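# Swing backboard clips outward into the frame groove

## Task

Rotate each metal clip on the backboard outward until its free end is seated in the groove cut into the frame's inner wall, so that every clip holds the backboard in place.

## Robot and tools

ROBOT. Two arms, left_arm and right_arm, each mounted on a plate; one metal frame behind them carries both plates. For clearance warnings, a plate and its half of the frame count as part of that arm. Each arm ends in a parallel gripper: fingers point along the gripper's +z axis and close along its y axis. end_effector_position is the spot between the finger pads, roughly 1 cm short of the tips. Calibrated bases: left_arm at (+0.025, +0.305, +0.280) m, right_arm at (-0.032, -0.281, +0.280) m.

SCENE FRAME. Origin at table-top height, halfway between the nominal bases; +z up, +x out over the table, left_arm on the +y side (arm names do not match image sides). Reported positions (metres) and quaternions (wxyz) use this frame and may be off by a few centimetres, more at long reach.

THE 14-NUMBER ROW. Every motion uses one flat list of 14 numbers covering both arms, even if only one moves: dx, dy, dz, rx, ry, rz, opening for left_arm, then the same seven for right_arm. The six pose numbers are an offset, not a pose: they count from that arm's Hand target as it stood when the action or move began, expressed in that Hand target's own axes. Scale: 1.0 equals 0.6 m or 180 degrees, range -1 to 1; rx, ry, rz form a single rotation vector. Opening is absolute, not an offset: +1 fully open (0.094 m), -1 closed. Sending all six pose numbers as 0 re-requests the current Hand target; always give the opening the gripper should keep. Repeating the same offset in a new call moves the arm again.

execute_actions(actions, cameras). actions holds at most one item. Empty list = look: returns state plus pictures. An item with "rows" (1 to 15 rows) and "steps" (4 to 15, default 15; each step is 1/30 s) runs an action; each row is used for one step, the last row repeating if rows run out, and every row counts from the starting Hand target, not from the previous row. An item with only "steps" (up to 300) is a wait counted from the last result, including your reply time. The result is taken 4 steps before the action ends; those steps run on while you think. cameras: list of names, ["all"], or []. A refused call sends nothing.

move(target, speed, blend, blocking, cameras). target is one 14-number row or a list of up to 15 rows; all rows count from the same starting Hand targets. Grippers follow straight paths, all finishing together, between 0.5 s and a 10 s cap. speed in m/s, 0.002 to 0.5, default 0.25 (rotation up to twice that in rad/s), one value or one per target. blend in metres rounds corners of a list (default 0 stops at each). blocking=false returns after about 0.5 s while motion continues. Openings of the first target are sent at the start; later targets' openings are applied after the arms halt there. Paths do not avoid obstacles or the other arm; grippers lag and can overshoot, especially with a stretched arm. Avoid paths passing near an arm's own base (it can flip the shoulder posture); go round instead.

wait(seconds 0 to 10): lets time pass, returning early if a move finishes. stop(): brakes a running move (needs braking distance; fingers keep moving). zoom_image(camera, region [x0,y0,x1,y1] pixels, at most 504x504) on cam_high, cam_left_wrist or cam_right_wrist, from its latest image. read_manual gives only licence texts. finished_scene(scene 1 or 2) ends and grades the scene irreversibly; call it only once every clip is seated.

RESULTS. Hand target is the pose your next offsets count from. Each step the controller clips commands to within 100 mm and 20 degrees of the measured pose, so far targets may need several actions; continue from the shown Hand target. A gripper can rest a centimetre or more off target from friction or weight alone. move: line reports the ending (done, off_target, moving, held, fault) and limits (paced = pose clipped, held = steps withheld). done means within 10 mm and 2 degrees, not that nothing was touched. grip_measured uses the opening scale; reads slightly wide when empty and narrower than a squeezed part. grip_effort_nm is motor effort (negative closing), not pad force. Joint torques include gravity; joints 1 to 3 wrap at ±28 N m. Joint velocities 'within noise' means at rest. MOTOR HOT appears at 75 °C; at 90 °C that arm folds and idles for the rest of the scene.

CAMERAS. cam_high (fixed overview), cam_left_wrist, cam_right_wrist, all 672x504; calibration given may be slightly off.

CAUTIONS. Never let anything leave the table. Avoid fast contacts, deep presses past contact, dropping or releasing moving parts, and any collision between the two arms or grippers (can fail the scene). Close slowly on fragile items; open well above grip_measured to release. To stop pressing on something, command the target back past the gripper. Brief external tugs may occur.

Each tool is called after "Call:" as name(argument=value, ...) on one line, values as JSON.

## Session

Call:
execute_actions(actions=[])

Scene clock: 0.00 s of 6600.00 s.
left_arm: end_effector_position=(+0.1455, +0.0137, +0.3858) grip_measured=+1.000 grip_effort_nm=n/a end_effector_quat_wxyz=(+0.158, +0.448, +0.879, +0.041) | right_arm: end_effector_position=(+0.0007, -0.5750, +0.1914) grip_measured=+1.000 grip_effort_nm=n/a end_effector_quat_wxyz=(-0.028, +0.985, -0.127, -0.109)
Joint positions: left_arm=[-1.336 1.609 1.209 -1.037 -0.307 -0.391 0.094] | right_arm=[-1.3 2.105 1.031 -0.614 0.18 2.057 0.094]
Joint velocities: within noise
Joint torques (N m): no reading
Motor temperatures (°C): left_arm=[27 36 34 42 26 31 26] | right_arm=[24 33 37 40 24 26 26]
Heat: left arm: 42 °C; right arm: 40 °C.
Hand target: left_arm +0.1470, +0.0119, +0.3903; +0.164, +0.446, +0.879, +0.037 | right_arm -0.0012, -0.5733, +0.1915; -0.031, +0.985, -0.127, -0.115

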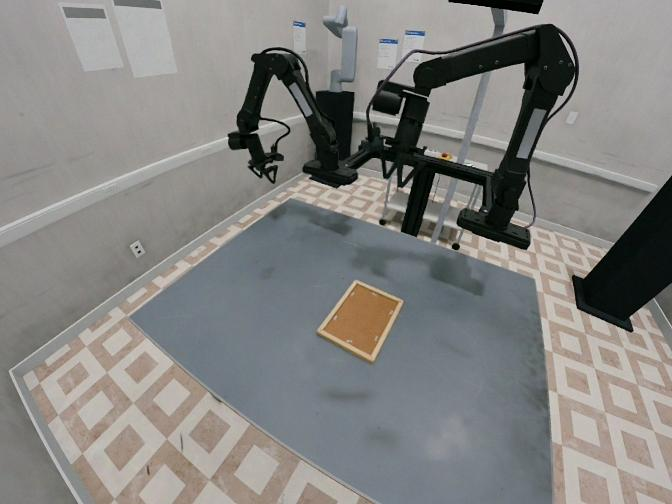

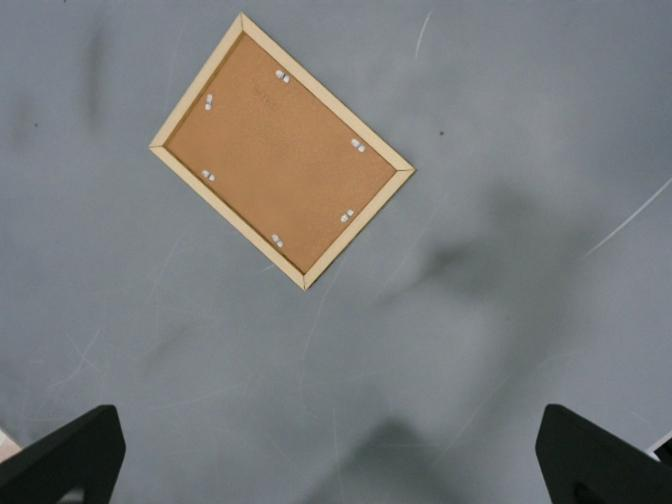

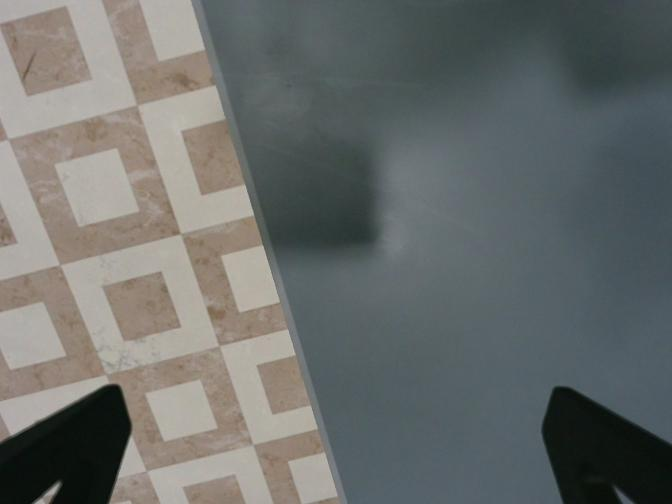

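Call:
zoom_image(camera="cam_left_wrist", region=[140, 0, 290, 130])

Call:
zoom_image(camera="cam_left_wrist", region=[140, 120, 320, 300])

Call:
zoom_image(camera="cam_left_wrist", region=[290, 100, 430, 250])

Scaled by 3.360 from the camera's 672x504 image, which has a finer 960x720 frame.

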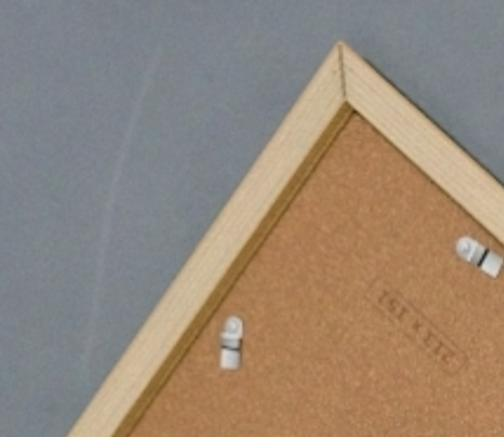

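Scaled by 2.800 from the camera's 672x504 image, which has a finer 960x720 frame.

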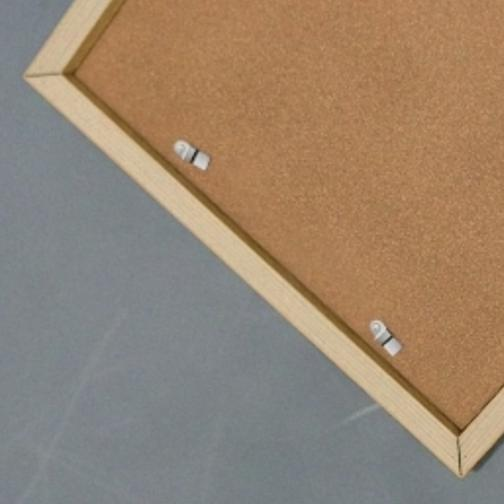

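Scaled by 3.360 from the camera's 672x504 image, which has a finer 960x720 frame.

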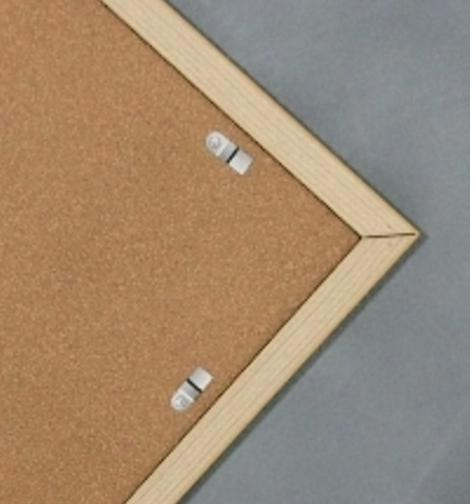

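Call:
move(target=[-0.0527,0.168,0.352,0.0924,0.0586,0.199,-1,0,0,0,0,0,0,1])

Scene clock: 4.60 s of 6600.00 s.
left_arm: end_effector_position=(+0.3092, +0.0347, +0.2198) grip_measured=-0.986 grip_effort_nm=-0.706 end_effector_quat_wxyz=(+0.001, +0.702, +0.712, +0.006) | right_arm: end_effector_position=(+0.0007, -0.5750, +0.1914) grip_measured=+1.000 grip_effort_nm=-0.032 end_effector_quat_wxyz=(-0.028, +0.985, -0.127, -0.109)
Joint positions: left_arm=[-0.751 2.228 1.405 -0.744 -0.026 0.786 0.001] | right_arm=[-1.3 2.105 1.031 -0.614 0.18 2.057 0.094]
Joint velocities: within noise
Joint torques (N m): left_arm=[-0.27 -10.03 6.57 0.09 0.11 0.03] | right_arm=[-0.08 -9.09 4.19 -0.15 0.17 0]
Motor temperatures (°C): left_arm=[27 36 34 41 26 31 26] | right_arm=[24 35 37 40 24 26 26]
Heat: left arm: 41 °C; right arm: 40 °C.
Hand target: left_arm +0.3101, +0.0302, +0.2205; +0.000, +0.706, +0.708, +0.000 | right_arm -0.0012, -0.5733, +0.1915; -0.031, +0.985, -0.127, -0.115
Off the commanded pose: left_arm 0.005 m, 1 deg | right_arm 0.003 m, 1 deg.
Kept back: nothing.
move: done
camera_calibration:
cam_left_wrist: T_world_to_cam=[[-0.999858, -0.0163935, -0.00379114, 0.311405], [-0.0164765, 0.908216, 0.418178, -0.0757058], [-0.00341223, 0.418182, -0.908357, 0.269809], [0, 0, 0, 1]] pos_world=[0.311034, -0.0389671, 0.277922]

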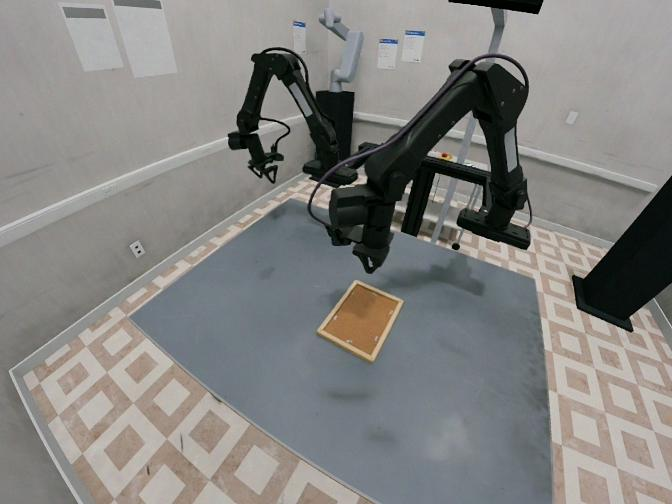

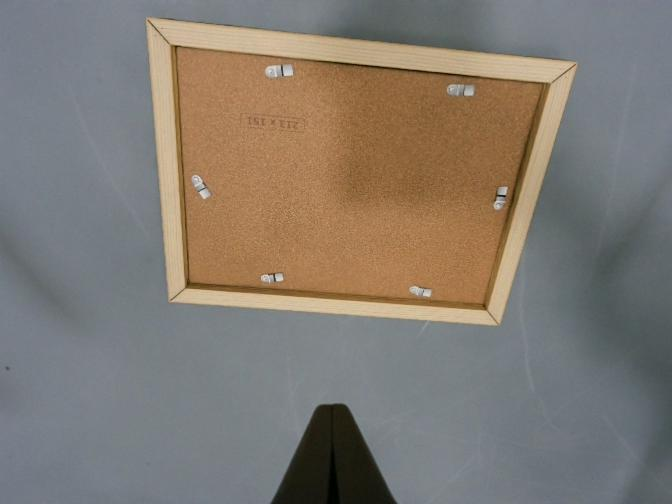

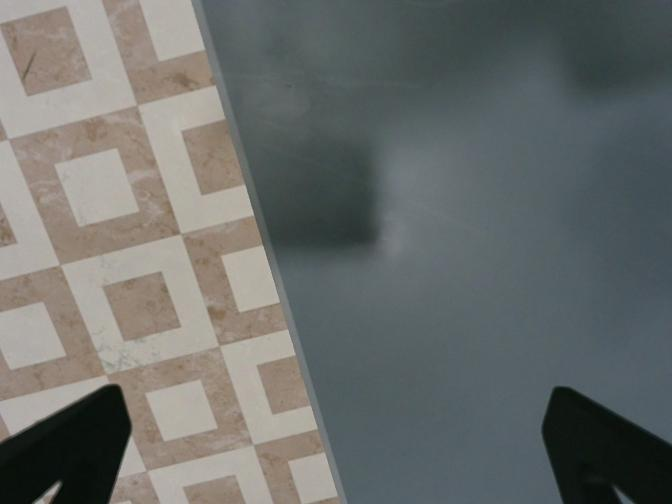

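Call:
zoom_image(camera="cam_left_wrist", region=[140, 10, 360, 160])

Call:
zoom_image(camera="cam_left_wrist", region=[380, 40, 600, 220])

Call:
zoom_image(camera="cam_left_wrist", region=[150, 160, 330, 310])

Call:
zoom_image(camera="cam_left_wrist", region=[360, 180, 540, 330])

Scaled by 2.291 from the camera's 672x504 image, which has a finer 960x720 frame.

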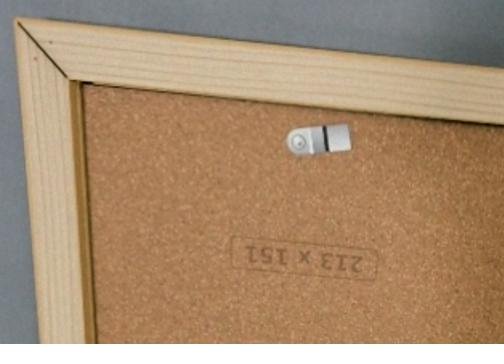

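Scaled by 2.291 from the camera's 672x504 image, which has a finer 960x720 frame.

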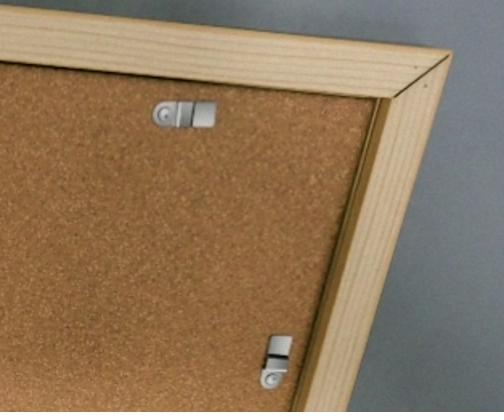

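Scaled by 2.800 from the camera's 672x504 image, which has a finer 960x720 frame.

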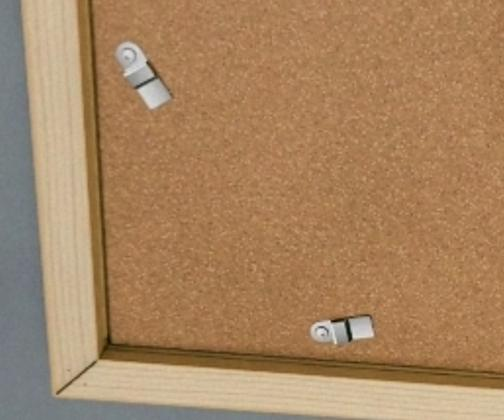

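Scaled by 2.800 from the camera's 672x504 image, which has a finer 960x720 frame.

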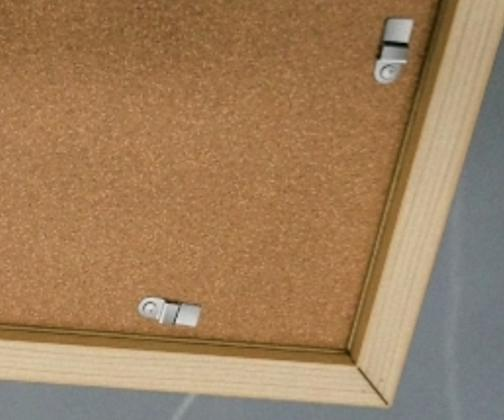

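Call:
move(target=[-0.08,0.049,0.284,0,0,0.03,-1,0,0,0,0,0,0,1], cameras=["cam_left_wrist"])

Call:
zoom_image(camera="cam_left_wrist", region=[160, 250, 500, 504])

Scene clock: 12.77 s of 6600.00 s.
left_arm: end_effector_position=(+0.3387, -0.0105, +0.0513) grip_measured=-0.986 grip_effort_nm=-0.701 end_effector_quat_wxyz=(-0.006, +0.735, +0.678, +0.005) | right_arm: end_effector_position=(+0.0007, -0.5750, +0.1914) grip_measured=+1.000 grip_effort_nm=-0.037 end_effector_quat_wxyz=(-0.028, +0.985, -0.127, -0.109)
Joint positions: left_arm=[-0.772 2.83 1.797 -0.551 -0.025 0.858 0.001] | right_arm=[-1.3 2.105 1.031 -0.614 0.18 2.057 0.094]
Joint velocities: within noise
Joint torques (N m): left_arm=[-0.66 -12.63 5.5 0.21 0.11 0.01] | right_arm=[-0.1 -9.06 4.37 -0.22 0.18 -0.01]
Motor temperatures (°C): left_arm=[27 38 35 41 26 30 26] | right_arm=[24 37 37 39 24 26 26]
Heat: left arm: 41 °C; right arm: 39 °C.
Hand target: left_arm +0.3397, -0.0177, +0.0501; +0.000, +0.739, +0.674, +0.000 | right_arm -0.0012, -0.5733, +0.1915; -0.031, +0.985, -0.127, -0.115
Off the commanded pose: left_arm 0.007 m, 1 deg | right_arm 0.003 m, 1 deg.
Kept back: nothing.
move: done
camera_calibration:
cam_left_wrist: T_world_to_cam=[[-0.997034, 0.0764021, 0.00930783, 0.33892], [0.0730532, 0.901316, 0.426958, 0.00539622], [0.0242312, 0.426372, -0.904223, 0.126255], [0, 0, 0, 1]] pos_world=[0.334461, -0.0845894, 0.108704]
Images, in order (width x height): cam_left_wrist 672x504.

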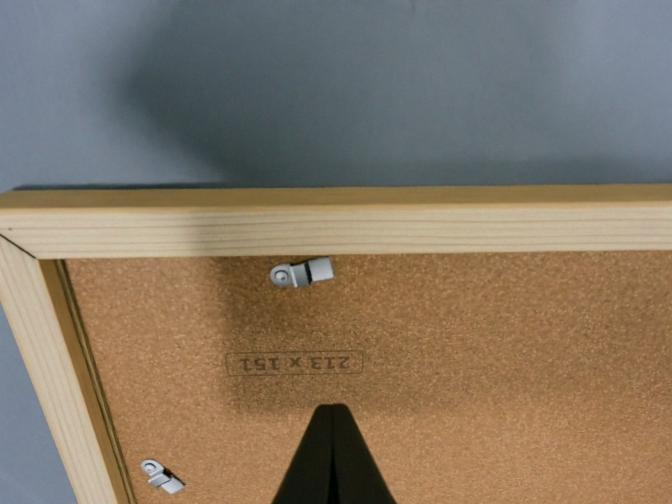

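Scaled by 1.482 from the camera's 672x504 image, which has a finer 960x720 frame.

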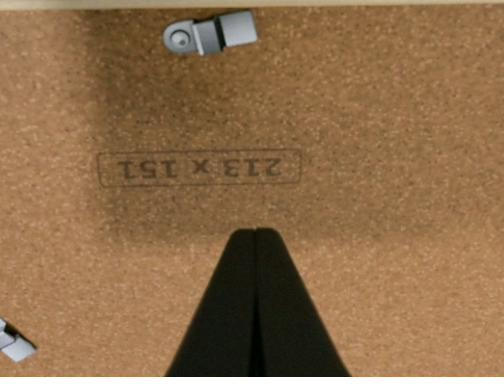

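Call:
move(target=[0,0.005,0.042,0,0,0,-1,0,0,0,0,0,0,1], cameras=["cam_left_wrist"], speed=0.1)

Call:
zoom_image(camera="cam_left_wrist", region=[200, 220, 452, 472])

Scene clock: 14.27 s of 6600.00 s.
left_arm: end_effector_position=(+0.3402, -0.0125, +0.0285) grip_measured=-0.986 grip_effort_nm=-0.701 end_effector_quat_wxyz=(-0.007, +0.736, +0.676, +0.005) | right_arm: end_effector_position=(+0.0007, -0.5750, +0.1914) grip_measured=+1.000 grip_effort_nm=-0.042 end_effector_quat_wxyz=(-0.028, +0.985, -0.127, -0.109)
Joint positions: left_arm=[-0.772 2.909 1.862 -0.538 -0.025 0.863 0.001] | right_arm=[-1.3 2.105 1.031 -0.614 0.18 2.057 0.094]
Joint velocities: within noise
Joint torques (N m): left_arm=[-0.24 -12.33 5.53 0.27 0.11 0.02] | right_arm=[-0.02 -9.05 4.33 -0.21 0.21 -0.01]
Motor temperatures (°C): left_arm=[27 39 35 41 26 30 26] | right_arm=[24 37 37 39 24 26 26]
Heat: left arm: 41 °C; right arm: 39 °C.
Hand target: left_arm +0.3427, -0.0180, +0.0249; +0.000, +0.739, +0.674, +0.000 | right_arm -0.0012, -0.5733, +0.1915; -0.031, +0.985, -0.127, -0.115
Off the commanded pose: left_arm 0.007 m, 1 deg | right_arm 0.003 m, 1 deg.
Kept back: nothing.
move: done
camera_calibration:
cam_left_wrist: T_world_to_cam=[[-0.996595, 0.0817375, 0.0108415, 0.340664], [0.0784991, 0.900332, 0.428066, 0.014897], [0.0252281, 0.427459, -0.903683, 0.106126], [0, 0, 0, 1]] pos_world=[0.335658, -0.0866218, 0.085834]
Images, in order (width x height): cam_left_wrist 672x504.

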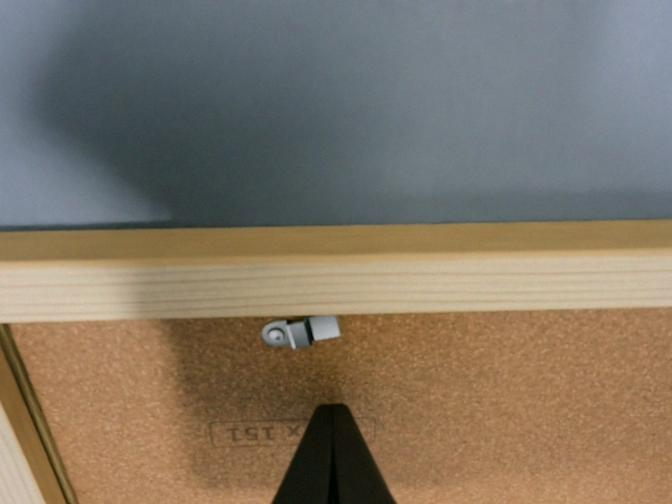

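Scaled by 2.000 from the camera's 672x504 image, which has a finer 960x720 frame.

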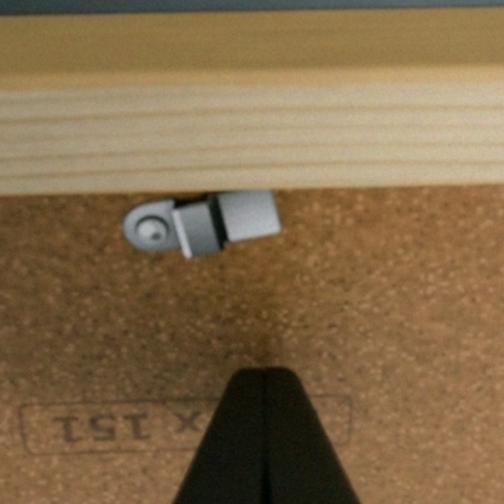

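Call:
move(target=[0,0.003,0.013,0,0,0,-1,0,0,0,0,0,0,1], cameras=["cam_left_wrist"], speed=0.1)

Call:
zoom_image(camera="cam_left_wrist", region=[200, 220, 452, 472])

Scene clock: 15.20 s of 6600.00 s.
left_arm: end_effector_position=(+0.3442, -0.0165, +0.0250) grip_measured=-0.986 grip_effort_nm=-0.706 end_effector_quat_wxyz=(-0.001, +0.737, +0.676, +0.005) | right_arm: end_effector_position=(+0.0007, -0.5750, +0.1914) grip_measured=+1.000 grip_effort_nm=-0.037 end_effector_quat_wxyz=(-0.028, +0.985, -0.127, -0.109)
Joint positions: left_arm=[-0.772 2.929 1.89 -0.535 -0.025 0.866 0.001] | right_arm=[-1.3 2.105 1.031 -0.614 0.18 2.057 0.094]
Joint velocities: within noise
Joint torques (N m): left_arm=[-0.05 -11.51 5.53 0.27 0.11 0.02] | right_arm=[-0.14 -9.03 4.34 -0.17 0.21 -0.02]
Motor temperatures (°C): left_arm=[27 39 35 41 26 30 26] | right_arm=[24 38 37 39 24 26 26]
Heat: left arm: 41 °C; right arm: 39 °C.
Hand target: left_arm +0.3446, -0.0182, +0.0171; +0.000, +0.739, +0.674, +0.000 | right_arm -0.0012, -0.5733, +0.1915; -0.031, +0.985, -0.127, -0.115
Off the commanded pose: left_arm 0.008 m, 1 deg | right_arm 0.003 m, 1 deg.
Kept back: nothing.
move: done
camera_calibration:
cam_left_wrist: T_world_to_cam=[[-0.996439, 0.08429, 0.0019041, 0.34518], [0.0772505, 0.903709, 0.421121, 0.0204067], [0.0337755, 0.419769, -0.907002, 0.101619], [0, 0, 0, 1]] pos_world=[0.338942, -0.0901932, 0.0829173]
Images, in order (width x height): cam_left_wrist 672x504.

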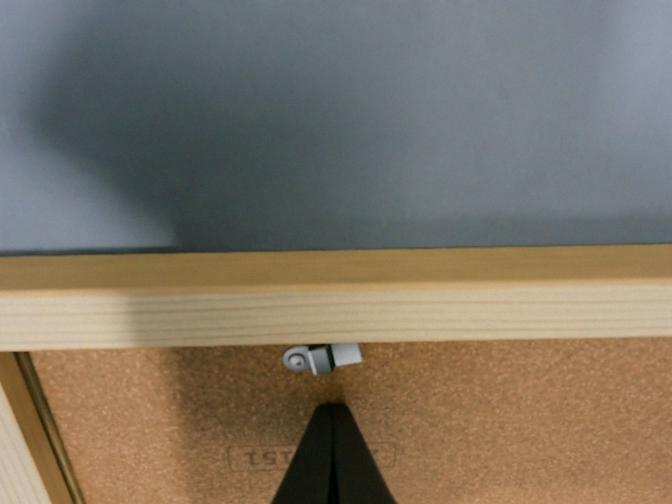

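Scaled by 2.000 from the camera's 672x504 image, which has a finer 960x720 frame.

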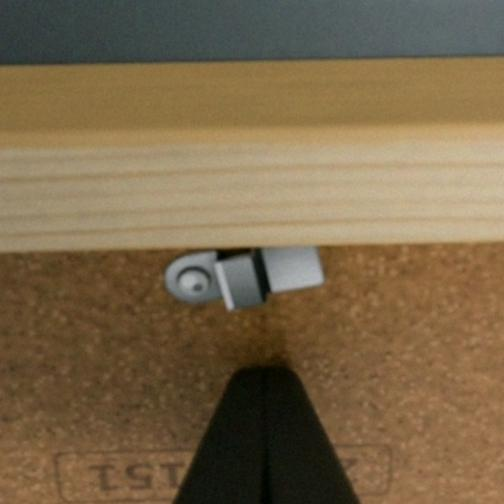

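Call:
move(target=[-0.0267,0.0,-0.0033,0,0,0,-1,0,0,0,0,0,0,1], cameras=["cam_left_wrist"], speed=0.04)

Call:
zoom_image(camera="cam_left_wrist", region=[200, 220, 452, 472])

Scene clock: 17.00 s of 6600.00 s.
left_arm: end_effector_position=(+0.3493, -0.0297, +0.0254) grip_measured=-0.986 grip_effort_nm=-0.706 end_effector_quat_wxyz=(+0.005, +0.738, +0.675, +0.007) | right_arm: end_effector_position=(+0.0007, -0.5750, +0.1914) grip_measured=+1.000 grip_effort_nm=-0.037 end_effector_quat_wxyz=(-0.028, +0.985, -0.127, -0.109)
Joint positions: left_arm=[-0.785 2.96 1.967 -0.568 -0.027 0.856 0.001] | right_arm=[-1.3 2.105 1.031 -0.614 0.18 2.057 0.094]
Joint velocities: within noise
Joint torques (N m): left_arm=[-1.1 -12.07 5.83 0.15 0.13 -0.12] | right_arm=[-0.12 -8.98 4.37 -0.14 0.16 0.02]
Motor temperatures (°C): left_arm=[27 39 35 41 25 30 26] | right_arm=[24 38 37 39 24 26 26]
Heat: left arm: 41 °C; right arm: 39 °C.
Hand target: left_arm +0.3430, -0.0341, +0.0191; +0.000, +0.739, +0.674, +0.000 | right_arm -0.0012, -0.5733, +0.1915; -0.031, +0.985, -0.127, -0.115
Off the commanded pose: left_arm 0.010 m, 1 deg | right_arm 0.003 m, 1 deg.
Kept back: nothing.
move: done
camera_calibration:
cam_left_wrist: T_world_to_cam=[[-0.996185, 0.0867323, -0.00960862, 0.351629], [0.0749527, 0.906837, 0.414764, 0.0328284], [0.0446869, 0.412461, -0.909878, 0.103335], [0, 0, 0, 1]] pos_world=[0.34321, -0.102889, 0.0837847]
Images, in order (width x height): cam_left_wrist 672x504.

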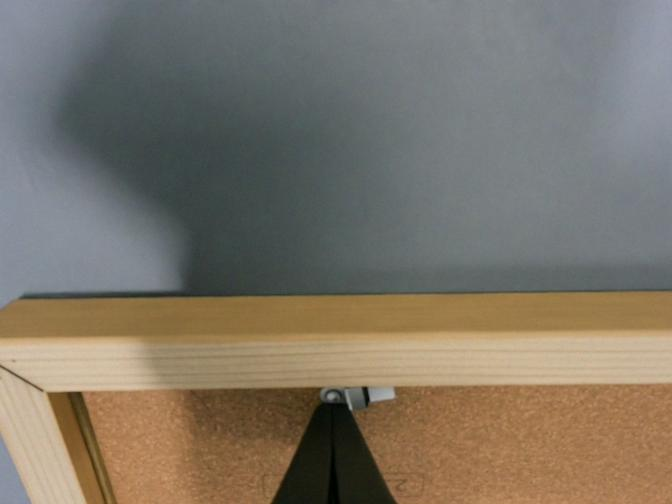

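Scaled by 2.000 from the camera's 672x504 image, which has a finer 960x720 frame.

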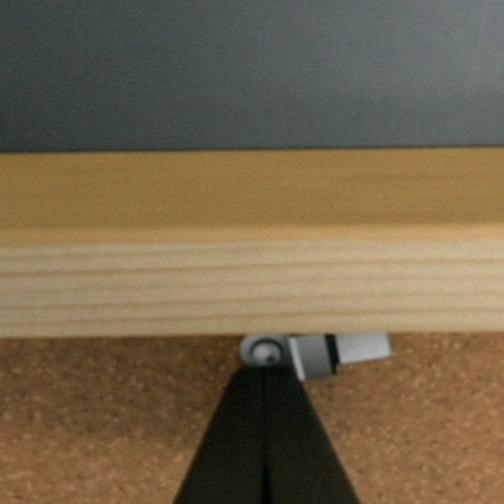

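Call:
move(target=[0.015,-0.002,-0.008,0,0,0,-1,0,0,0,0,0,0,1], cameras=["cam_left_wrist"], speed=0.1)

Call:
zoom_image(camera="cam_left_wrist", region=[200, 220, 452, 472])

Scene clock: 18.13 s of 6600.00 s.
left_arm: end_effector_position=(+0.3486, -0.0290, +0.0247) grip_measured=-0.986 grip_effort_nm=-0.701 end_effector_quat_wxyz=(+0.007, +0.738, +0.675, +0.007) | right_arm: end_effector_position=(+0.0007, -0.5750, +0.1914) grip_measured=+1.000 grip_effort_nm=-0.046 end_effector_quat_wxyz=(-0.028, +0.985, -0.127, -0.109)
Joint positions: left_arm=[-0.785 2.955 1.952 -0.553 -0.027 0.854 0.001] | right_arm=[-1.3 2.105 1.031 -0.614 0.18 2.057 0.094]
Joint velocities: within noise
Joint torques (N m): left_arm=[-0.09 -14.75 2.41 0.23 0.13 0] | right_arm=[-0.01 -8.98 4.26 -0.19 0.19 0]
Motor temperatures (°C): left_arm=[27 40 35 41 25 30 26] | right_arm=[24 38 37 39 24 26 26]
Heat: left arm: 41 °C; right arm: 39 °C.
Hand target: left_arm +0.3427, -0.0251, +0.0240; +0.000, +0.739, +0.674, +0.000 | right_arm -0.0012, -0.5733, +0.1915; -0.031, +0.985, -0.127, -0.115
Off the commanded pose: left_arm 0.007 m, 1 deg | right_arm 0.003 m, 1 deg.
Kept back: nothing.
move: done
camera_calibration:
cam_left_wrist: T_world_to_cam=[[-0.996289, 0.0851208, -0.0127678, 0.350958], [0.0723135, 0.908216, 0.412207, 0.0335627], [0.0466833, 0.409754, -0.911001, 0.101709], [0, 0, 0, 1]] pos_world=[0.34248, -0.102032, 0.0833029]
Images, in order (width x height): cam_left_wrist 672x504.

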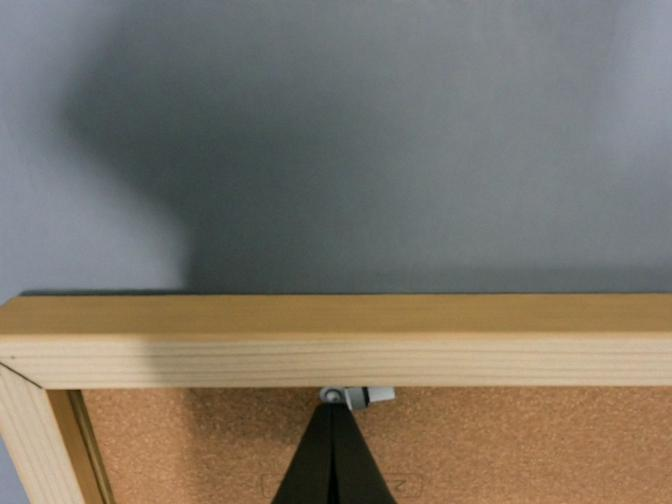

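Scaled by 2.000 from the camera's 672x504 image, which has a finer 960x720 frame.

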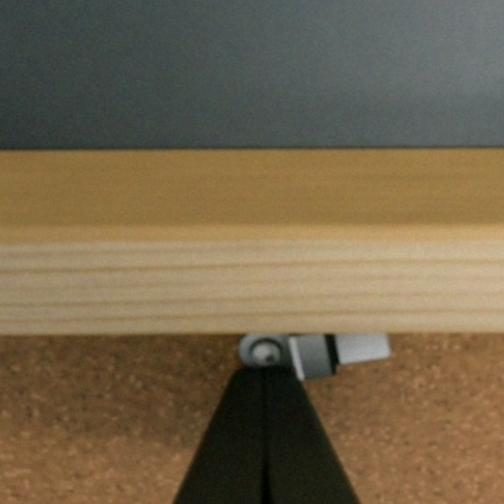

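Call:
move(target=[[0.04,-0.015,-0.025,0,0,0,-1,0,0,0,0,0,0,1],[0.018,-0.008,-0.004,0,0,0,-1,0,0,0,0,0,0,1]], cameras=["cam_left_wrist"], speed=0.1)

Call:
zoom_image(camera="cam_left_wrist", region=[200, 220, 452, 472])

Scene clock: 19.37 s of 6600.00 s.
left_arm: end_effector_position=(+0.3428, -0.0114, +0.0325) grip_measured=-0.986 grip_effort_nm=-0.706 end_effector_quat_wxyz=(+0.003, +0.738, +0.675, +0.005) | right_arm: end_effector_position=(+0.0007, -0.5750, +0.1914) grip_measured=+1.000 grip_effort_nm=-0.042 end_effector_quat_wxyz=(-0.028, +0.985, -0.127, -0.109)
Joint positions: left_arm=[-0.766 2.884 1.823 -0.503 -0.024 0.873 0.001] | right_arm=[-1.3 2.105 1.031 -0.614 0.18 2.057 0.094]
Joint velocities: within noise
Joint torques (N m): left_arm=[-0.66 -11.92 5.01 0.2 0.1 -0.06] | right_arm=[-0.14 -9.1 4.41 -0.18 0.18 -0.02]
Motor temperatures (°C): left_arm=[27 40 35 41 25 30 26] | right_arm=[24 38 37 39 24 26 26]
Heat: left arm: 41 °C; right arm: 39 °C.
Hand target: left_arm +0.3388, -0.0137, +0.0263; +0.000, +0.739, +0.674, +0.000 | right_arm -0.0012, -0.5733, +0.1915; -0.031, +0.985, -0.127, -0.115
Off the commanded pose: left_arm 0.008 m, 1 deg | right_arm 0.003 m, 1 deg.
Kept back: nothing.
move: done
camera_calibration:
cam_left_wrist: T_world_to_cam=[[-0.996312, 0.0856765, -0.004714, 0.343532], [0.0759769, 0.906382, 0.415571, 0.0133758], [0.0398774, 0.41368, -0.909549, 0.104247], [0, 0, 0, 1]] pos_world=[0.337092, -0.0846812, 0.0908787]
Images, in order (width x height): cam_left_wrist 672x504.

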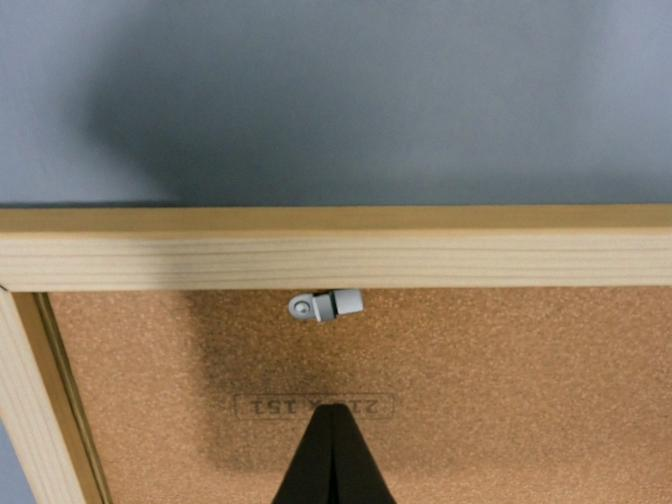

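Scaled by 2.000 from the camera's 672x504 image, which has a finer 960x720 frame.

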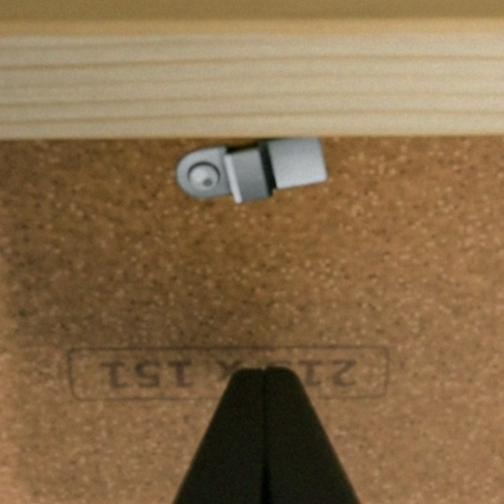

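Call:
move(target=[-0.0127,-0.0065,0.008,0,0,0,-1,0,0,0,0,0,0,1], cameras=["cam_left_wrist"], speed=0.1)

Call:
zoom_image(camera="cam_left_wrist", region=[200, 220, 452, 472])

Scene clock: 20.33 s of 6600.00 s.
left_arm: end_effector_position=(+0.3362, -0.0180, +0.0264) grip_measured=-0.986 grip_effort_nm=-0.706 end_effector_quat_wxyz=(+0.002, +0.740, +0.672, +0.005) | right_arm: end_effector_position=(+0.0007, -0.5750, +0.1914) grip_measured=+1.000 grip_effort_nm=-0.037 end_effector_quat_wxyz=(-0.028, +0.985, -0.127, -0.109)
Joint positions: left_arm=[-0.787 2.906 1.841 -0.503 -0.024 0.86 0.001] | right_arm=[-1.3 2.105 1.031 -0.614 0.18 2.057 0.094]
Joint velocities: within noise
Joint torques (N m): left_arm=[-0.5 -11.9 5.45 0.16 0.1 -0.11] | right_arm=[0.02 -9.09 4.21 -0.18 0.19 -0.01]
Motor temperatures (°C): left_arm=[27 40 35 41 25 30 26] | right_arm=[24 38 37 38 24 26 26]
Heat: left arm: 41 °C; right arm: 38 °C.
Hand target: left_arm +0.3343, -0.0210, +0.0215; +0.000, +0.739, +0.674, +0.000 | right_arm -0.0012, -0.5733, +0.1915; -0.031, +0.985, -0.127, -0.115
Off the commanded pose: left_arm 0.006 m, 1 deg | right_arm 0.003 m, 1 deg.
Kept back: nothing.
move: done
camera_calibration:
cam_left_wrist: T_world_to_cam=[[-0.995632, 0.0933288, -0.00238887, 0.337305], [0.0838213, 0.904888, 0.417315, 0.0196566], [0.0411092, 0.415292, -0.908759, 0.101242], [0, 0, 0, 1]] pos_world=[0.330022, -0.0913122, 0.0846072]
Images, in order (width x height): cam_left_wrist 672x504.

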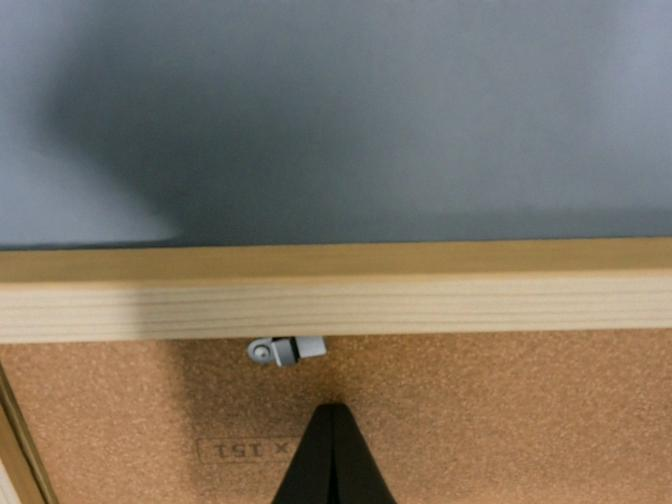

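Scaled by 2.000 from the camera's 672x504 image, which has a finer 960x720 frame.

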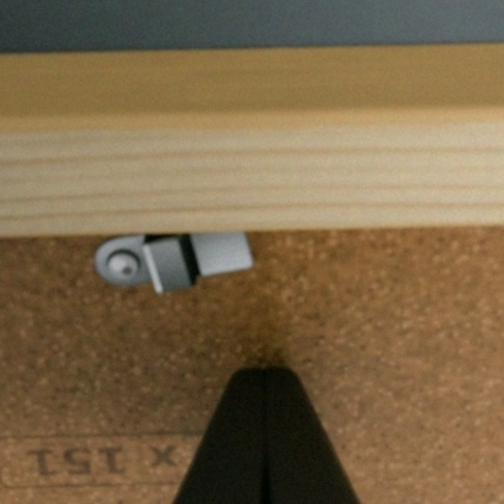

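Call:
move(target=[-0.028,0.011,0.0,0,0,0,-1,0,0,0,0,0,0,1], cameras=["cam_left_wrist"], speed=0.06)

Call:
zoom_image(camera="cam_left_wrist", region=[200, 220, 452, 472])

Scene clock: 21.40 s of 6600.00 s.
left_arm: end_effector_position=(+0.3455, -0.0379, +0.0279) grip_measured=-0.986 grip_effort_nm=-0.706 end_effector_quat_wxyz=(+0.010, +0.739, +0.673, +0.006) | right_arm: end_effector_position=(+0.0007, -0.5750, +0.1914) grip_measured=+1.000 grip_effort_nm=-0.032 end_effector_quat_wxyz=(-0.028, +0.985, -0.127, -0.109)
Joint positions: left_arm=[-0.802 2.955 1.968 -0.564 -0.025 0.843 0.001] | right_arm=[-1.3 2.105 1.031 -0.614 0.18 2.057 0.094]
Joint velocities: within noise
Joint torques (N m): left_arm=[-0.72 -12.01 5.85 0.08 0.1 -0.11] | right_arm=[-0.05 -8.95 4.45 -0.19 0.19 -0.02]
Motor temperatures (°C): left_arm=[27 40 35 40 25 30 26] | right_arm=[24 39 37 38 24 26 26]
Heat: left arm: 40 °C; right arm: 39 °C.
Hand target: left_arm +0.3394, -0.0385, +0.0216; +0.000, +0.739, +0.674, +0.000 | right_arm -0.0012, -0.5733, +0.1915; -0.031, +0.985, -0.127, -0.115
Off the commanded pose: left_arm 0.009 m, 1 deg | right_arm 0.003 m, 1 deg.
Kept back: nothing.
move: done
camera_calibration:
cam_left_wrist: T_world_to_cam=[[-0.995755, 0.0906963, -0.0156825, 0.34876], [0.0765064, 0.910305, 0.406806, 0.0393224], [0.0511717, 0.403879, -0.91338, 0.106752], [0, 0, 0, 1]] pos_world=[0.338808, -0.110542, 0.0869779]
Images, in order (width x height): cam_left_wrist 672x504.

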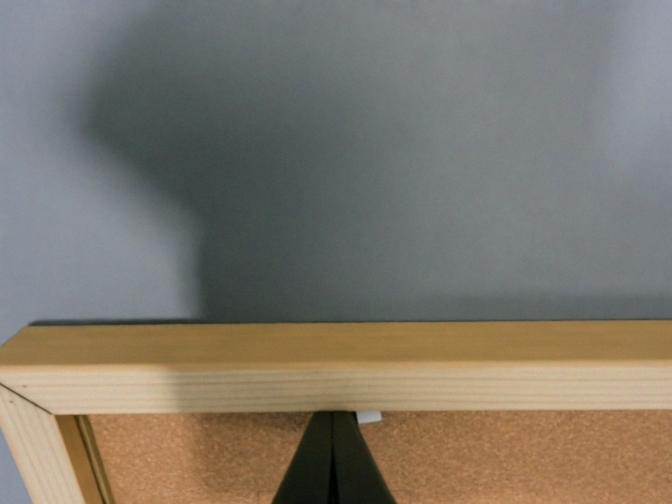

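Scaled by 2.000 from the camera's 672x504 image, which has a finer 960x720 frame.

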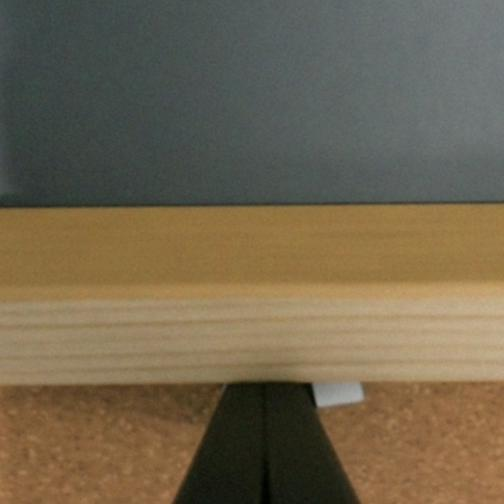

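Call:
move(target=[[0.0,0,-0.025,0,0,0,-1,0,0,0,0,0,0,1],[0.04,-0.013,-0.025,0,0,0,-1,0,0,0,0,0,0,1],[0.033,-0.013,0.007,0,0,0,-1,0,0,0,0,0,0,1]], cameras=["cam_left_wrist"], speed=0.1)

Call:
zoom_image(camera="cam_left_wrist", region=[200, 220, 452, 472])

Scene clock: 22.83 s of 6600.00 s.
left_arm: end_effector_position=(+0.3313, -0.0139, +0.0247) grip_measured=-0.986 grip_effort_nm=-0.701 end_effector_quat_wxyz=(-0.007, +0.738, +0.675, +0.004) | right_arm: end_effector_position=(+0.0007, -0.5750, +0.1914) grip_measured=+1.000 grip_effort_nm=-0.037 end_effector_quat_wxyz=(-0.028, +0.985, -0.127, -0.109)
Joint positions: left_arm=[-0.788 2.906 1.83 -0.51 -0.022 0.851 0.001] | right_arm=[-1.3 2.105 1.031 -0.614 0.18 2.057 0.094]
Joint velocities: within noise
Joint torques (N m): left_arm=[-0.17 -11.41 5.33 0.35 0.08 -0.01] | right_arm=[-0.09 -9.06 4.3 -0.18 0.19 -0.01]
Motor temperatures (°C): left_arm=[27 41 35 40 25 30 26] | right_arm=[24 39 37 38 24 26 26]
Heat: left arm: 41 °C; right arm: 39 °C.
Hand target: left_arm +0.3334, -0.0179, +0.0173; +0.000, +0.739, +0.674, +0.000 | right_arm -0.0012, -0.5733, +0.1915; -0.031, +0.985, -0.127, -0.115
Off the commanded pose: left_arm 0.009 m, 1 deg | right_arm 0.003 m, 1 deg.
Kept back: nothing.
move: done
camera_calibration:
cam_left_wrist: T_world_to_cam=[[-0.9963, 0.0851441, 0.0116861, 0.331858], [0.0819909, 0.900907, 0.426198, 0.0174395], [0.0257601, 0.425579, -0.904555, 0.103345], [0, 0, 0, 1]] pos_world=[0.326538, -0.0879485, 0.0821702]
Images, in order (width x height): cam_left_wrist 672x504.

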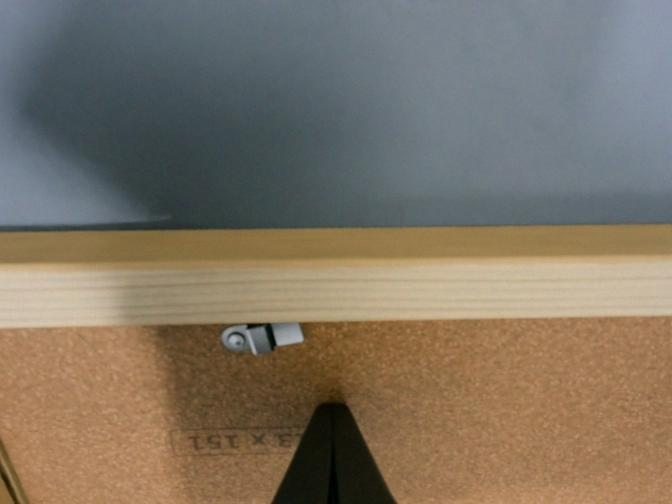

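Scaled by 2.000 from the camera's 672x504 image, which has a finer 960x720 frame.

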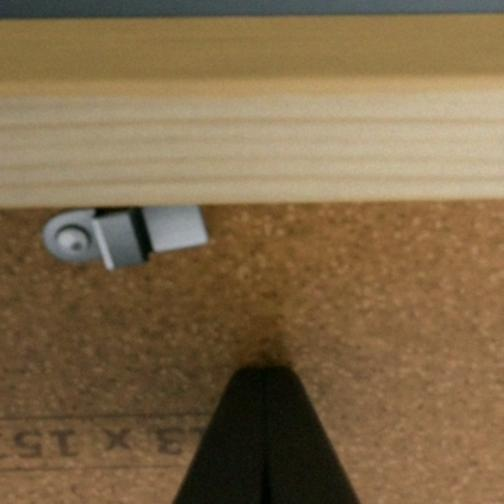

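Call:
move(target=[-0.004,0.0132,0.001,0,0,0,-1,0,0,0,0,0,0,1], cameras=["cam_left_wrist"], speed=0.1)

Call:
zoom_image(camera="cam_left_wrist", region=[200, 220, 452, 472])

Scene clock: 23.77 s of 6600.00 s.
left_arm: end_effector_position=(+0.3426, -0.0251, +0.0250) grip_measured=-0.986 grip_effort_nm=-0.706 end_effector_quat_wxyz=(+0.009, +0.738, +0.674, +0.004) | right_arm: end_effector_position=(+0.0007, -0.5750, +0.1914) grip_measured=+1.000 grip_effort_nm=-0.037 end_effector_quat_wxyz=(-0.028, +0.985, -0.127, -0.109)
Joint positions: left_arm=[-0.787 2.929 1.889 -0.513 -0.022 0.855 0.001] | right_arm=[-1.3 2.105 1.031 -0.614 0.18 2.057 0.094]
Joint velocities: within noise
Joint torques (N m): left_arm=[0.34 -11.51 5.5 0.12 0.08 0.02] | right_arm=[-0.01 -8.96 4.26 -0.21 0.2 0.01]
Motor temperatures (°C): left_arm=[27 41 35 40 25 30 26] | right_arm=[24 39 37 38 24 26 26]
Heat: left arm: 41 °C; right arm: 39 °C.
Hand target: left_arm +0.3410, -0.0210, +0.0167; +0.000, +0.739, +0.674, +0.000 | right_arm -0.0012, -0.5733, +0.1915; -0.031, +0.985, -0.127, -0.115
Off the commanded pose: left_arm 0.009 m, 1 deg | right_arm 0.003 m, 1 deg.
Kept back: nothing.
move: done
camera_calibration:
cam_left_wrist: T_world_to_cam=[[-0.99607, 0.0877422, -0.0121034, 0.344613], [0.0752562, 0.910434, 0.406752, 0.029467], [0.0467086, 0.404242, -0.913458, 0.100516], [0, 0, 0, 1]] pos_world=[0.336346, -0.0976978, 0.0840027]
Images, in order (width x height): cam_left_wrist 672x504.

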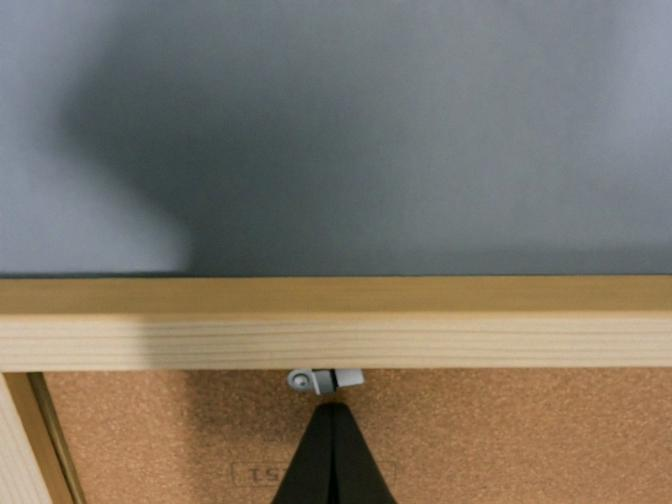

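Scaled by 2.000 from the camera's 672x504 image, which has a finer 960x720 frame.

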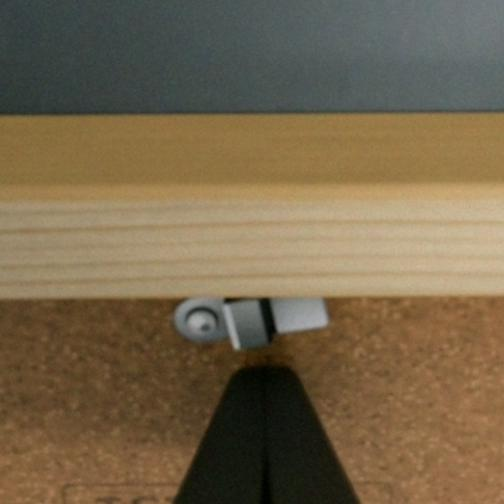

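Call:
move(target=[-0.0355,-0.006,0.003,0,0,0,-1,0,0,0,0,0,0,1], cameras=["cam_left_wrist"], speed=0.05)

Call:
zoom_image(camera="cam_left_wrist", region=[200, 220, 452, 472])

Scene clock: 24.83 s of 6600.00 s.
left_arm: end_effector_position=(+0.3429, -0.0364, +0.0251) grip_measured=-0.986 grip_effort_nm=-0.706 end_effector_quat_wxyz=(+0.002, +0.738, +0.675, +0.010) | right_arm: end_effector_position=(+0.0007, -0.5750, +0.1914) grip_measured=+1.000 grip_effort_nm=-0.037 end_effector_quat_wxyz=(-0.028, +0.985, -0.127, -0.109)
Joint positions: left_arm=[-0.807 2.968 1.984 -0.584 -0.033 0.832 0.001] | right_arm=[-1.3 2.105 1.031 -0.614 0.18 2.057 0.094]
Joint velocities: within noise
Joint torques (N m): left_arm=[-1.18 -11.4 5.67 0.28 0.19 -0.11] | right_arm=[-0.2 -9.09 4.21 -0.18 0.19 0]
Motor temperatures (°C): left_arm=[27 41 35 40 25 30 26] | right_arm=[24 39 37 38 24 26 26]
Heat: left arm: 41 °C; right arm: 39 °C.
Hand target: left_arm +0.3355, -0.0419, +0.0149; +0.000, +0.739, +0.674, +0.000 | right_arm -0.0012, -0.5733, +0.1915; -0.031, +0.985, -0.127, -0.115
Off the commanded pose: left_arm 0.014 m, 1 deg | right_arm 0.003 m, 1 deg.
Kept back: nothing.
move: off_target (left_arm)
camera_calibration:
cam_left_wrist: T_world_to_cam=[[-0.996311, 0.0853422, -0.00897273, 0.345797], [0.0735747, 0.903358, 0.422529, 0.0396103], [0.0441651, 0.42031, -0.906305, 0.106499], [0, 0, 0, 1]] pos_world=[0.336903, -0.110056, 0.0828871]
Images, in order (width x height): cam_left_wrist 672x504.

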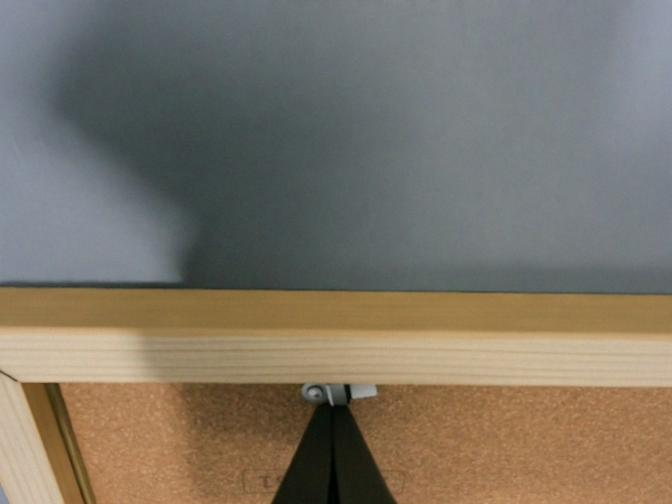

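Scaled by 2.000 from the camera's 672x504 image, which has a finer 960x720 frame.

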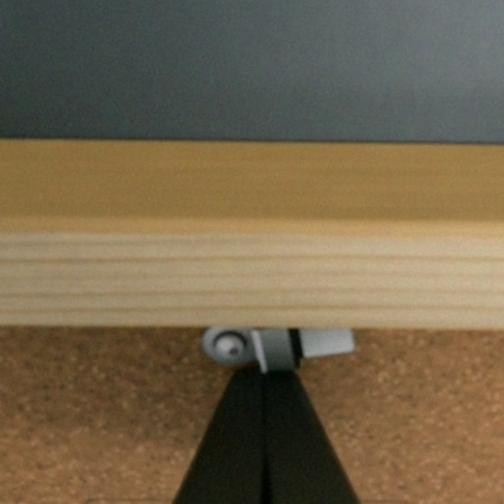

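Call:
move(target=[[0.005,0,-0.035,0,0,0,-1,0,0,0,0,0,0,1],[0.04,0.0,-0.035,0,0,0,-1,0,0,0,0,0,0,1],[0.030,0.00,-0.004,0,0,0,-1,0,0,0,0,0,0,1]], cameras=["cam_left_wrist"], speed=0.1)

Call:
zoom_image(camera="cam_left_wrist", region=[200, 220, 452, 472])

Scene clock: 26.93 s of 6600.00 s.
left_arm: end_effector_position=(+0.3357, -0.0202, +0.0249) grip_measured=-0.986 grip_effort_nm=-0.706 end_effector_quat_wxyz=(-0.006, +0.737, +0.675, +0.004) | right_arm: end_effector_position=(+0.0007, -0.5750, +0.1914) grip_measured=+1.000 grip_effort_nm=-0.032 end_effector_quat_wxyz=(-0.028, +0.985, -0.127, -0.109)
Joint positions: left_arm=[-0.79 2.926 1.883 -0.54 -0.021 0.848 0.001] | right_arm=[-1.3 2.105 1.031 -0.614 0.18 2.057 0.094]
Joint velocities: within noise
Joint torques (N m): left_arm=[-0.28 -11.54 5.48 0.33 0.07 -0.01] | right_arm=[-0.01 -8.98 4.15 -0.19 0.18 -0.03]
Motor temperatures (°C): left_arm=[27 41 35 40 25 30 26] | right_arm=[24 39 37 38 24 26 26]
Heat: left arm: 41 °C; right arm: 39 °C.
Hand target: left_arm +0.3371, -0.0241, +0.0173; +0.000, +0.739, +0.674, +0.000 | right_arm -0.0012, -0.5733, +0.1915; -0.031, +0.985, -0.127, -0.115
Off the commanded pose: left_arm 0.009 m, 1 deg | right_arm 0.003 m, 1 deg.
Kept back: nothing.
move: done
camera_calibration:
cam_left_wrist: T_world_to_cam=[[-0.996372, 0.0843666, 0.011209, 0.336834], [0.0811469, 0.902011, 0.424018, 0.022992], [0.0256622, 0.423389, -0.905585, 0.106119], [0, 0, 0, 1]] pos_world=[0.331023, -0.0940861, 0.082575]
Images, in order (width x height): cam_left_wrist 672x504.

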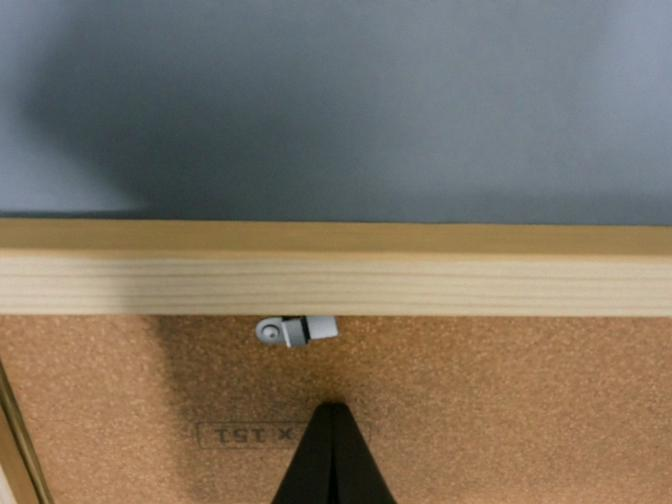

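Scaled by 2.000 from the camera's 672x504 image, which has a finer 960x720 frame.

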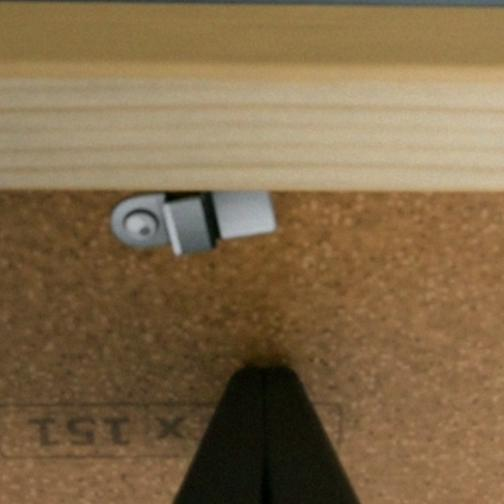

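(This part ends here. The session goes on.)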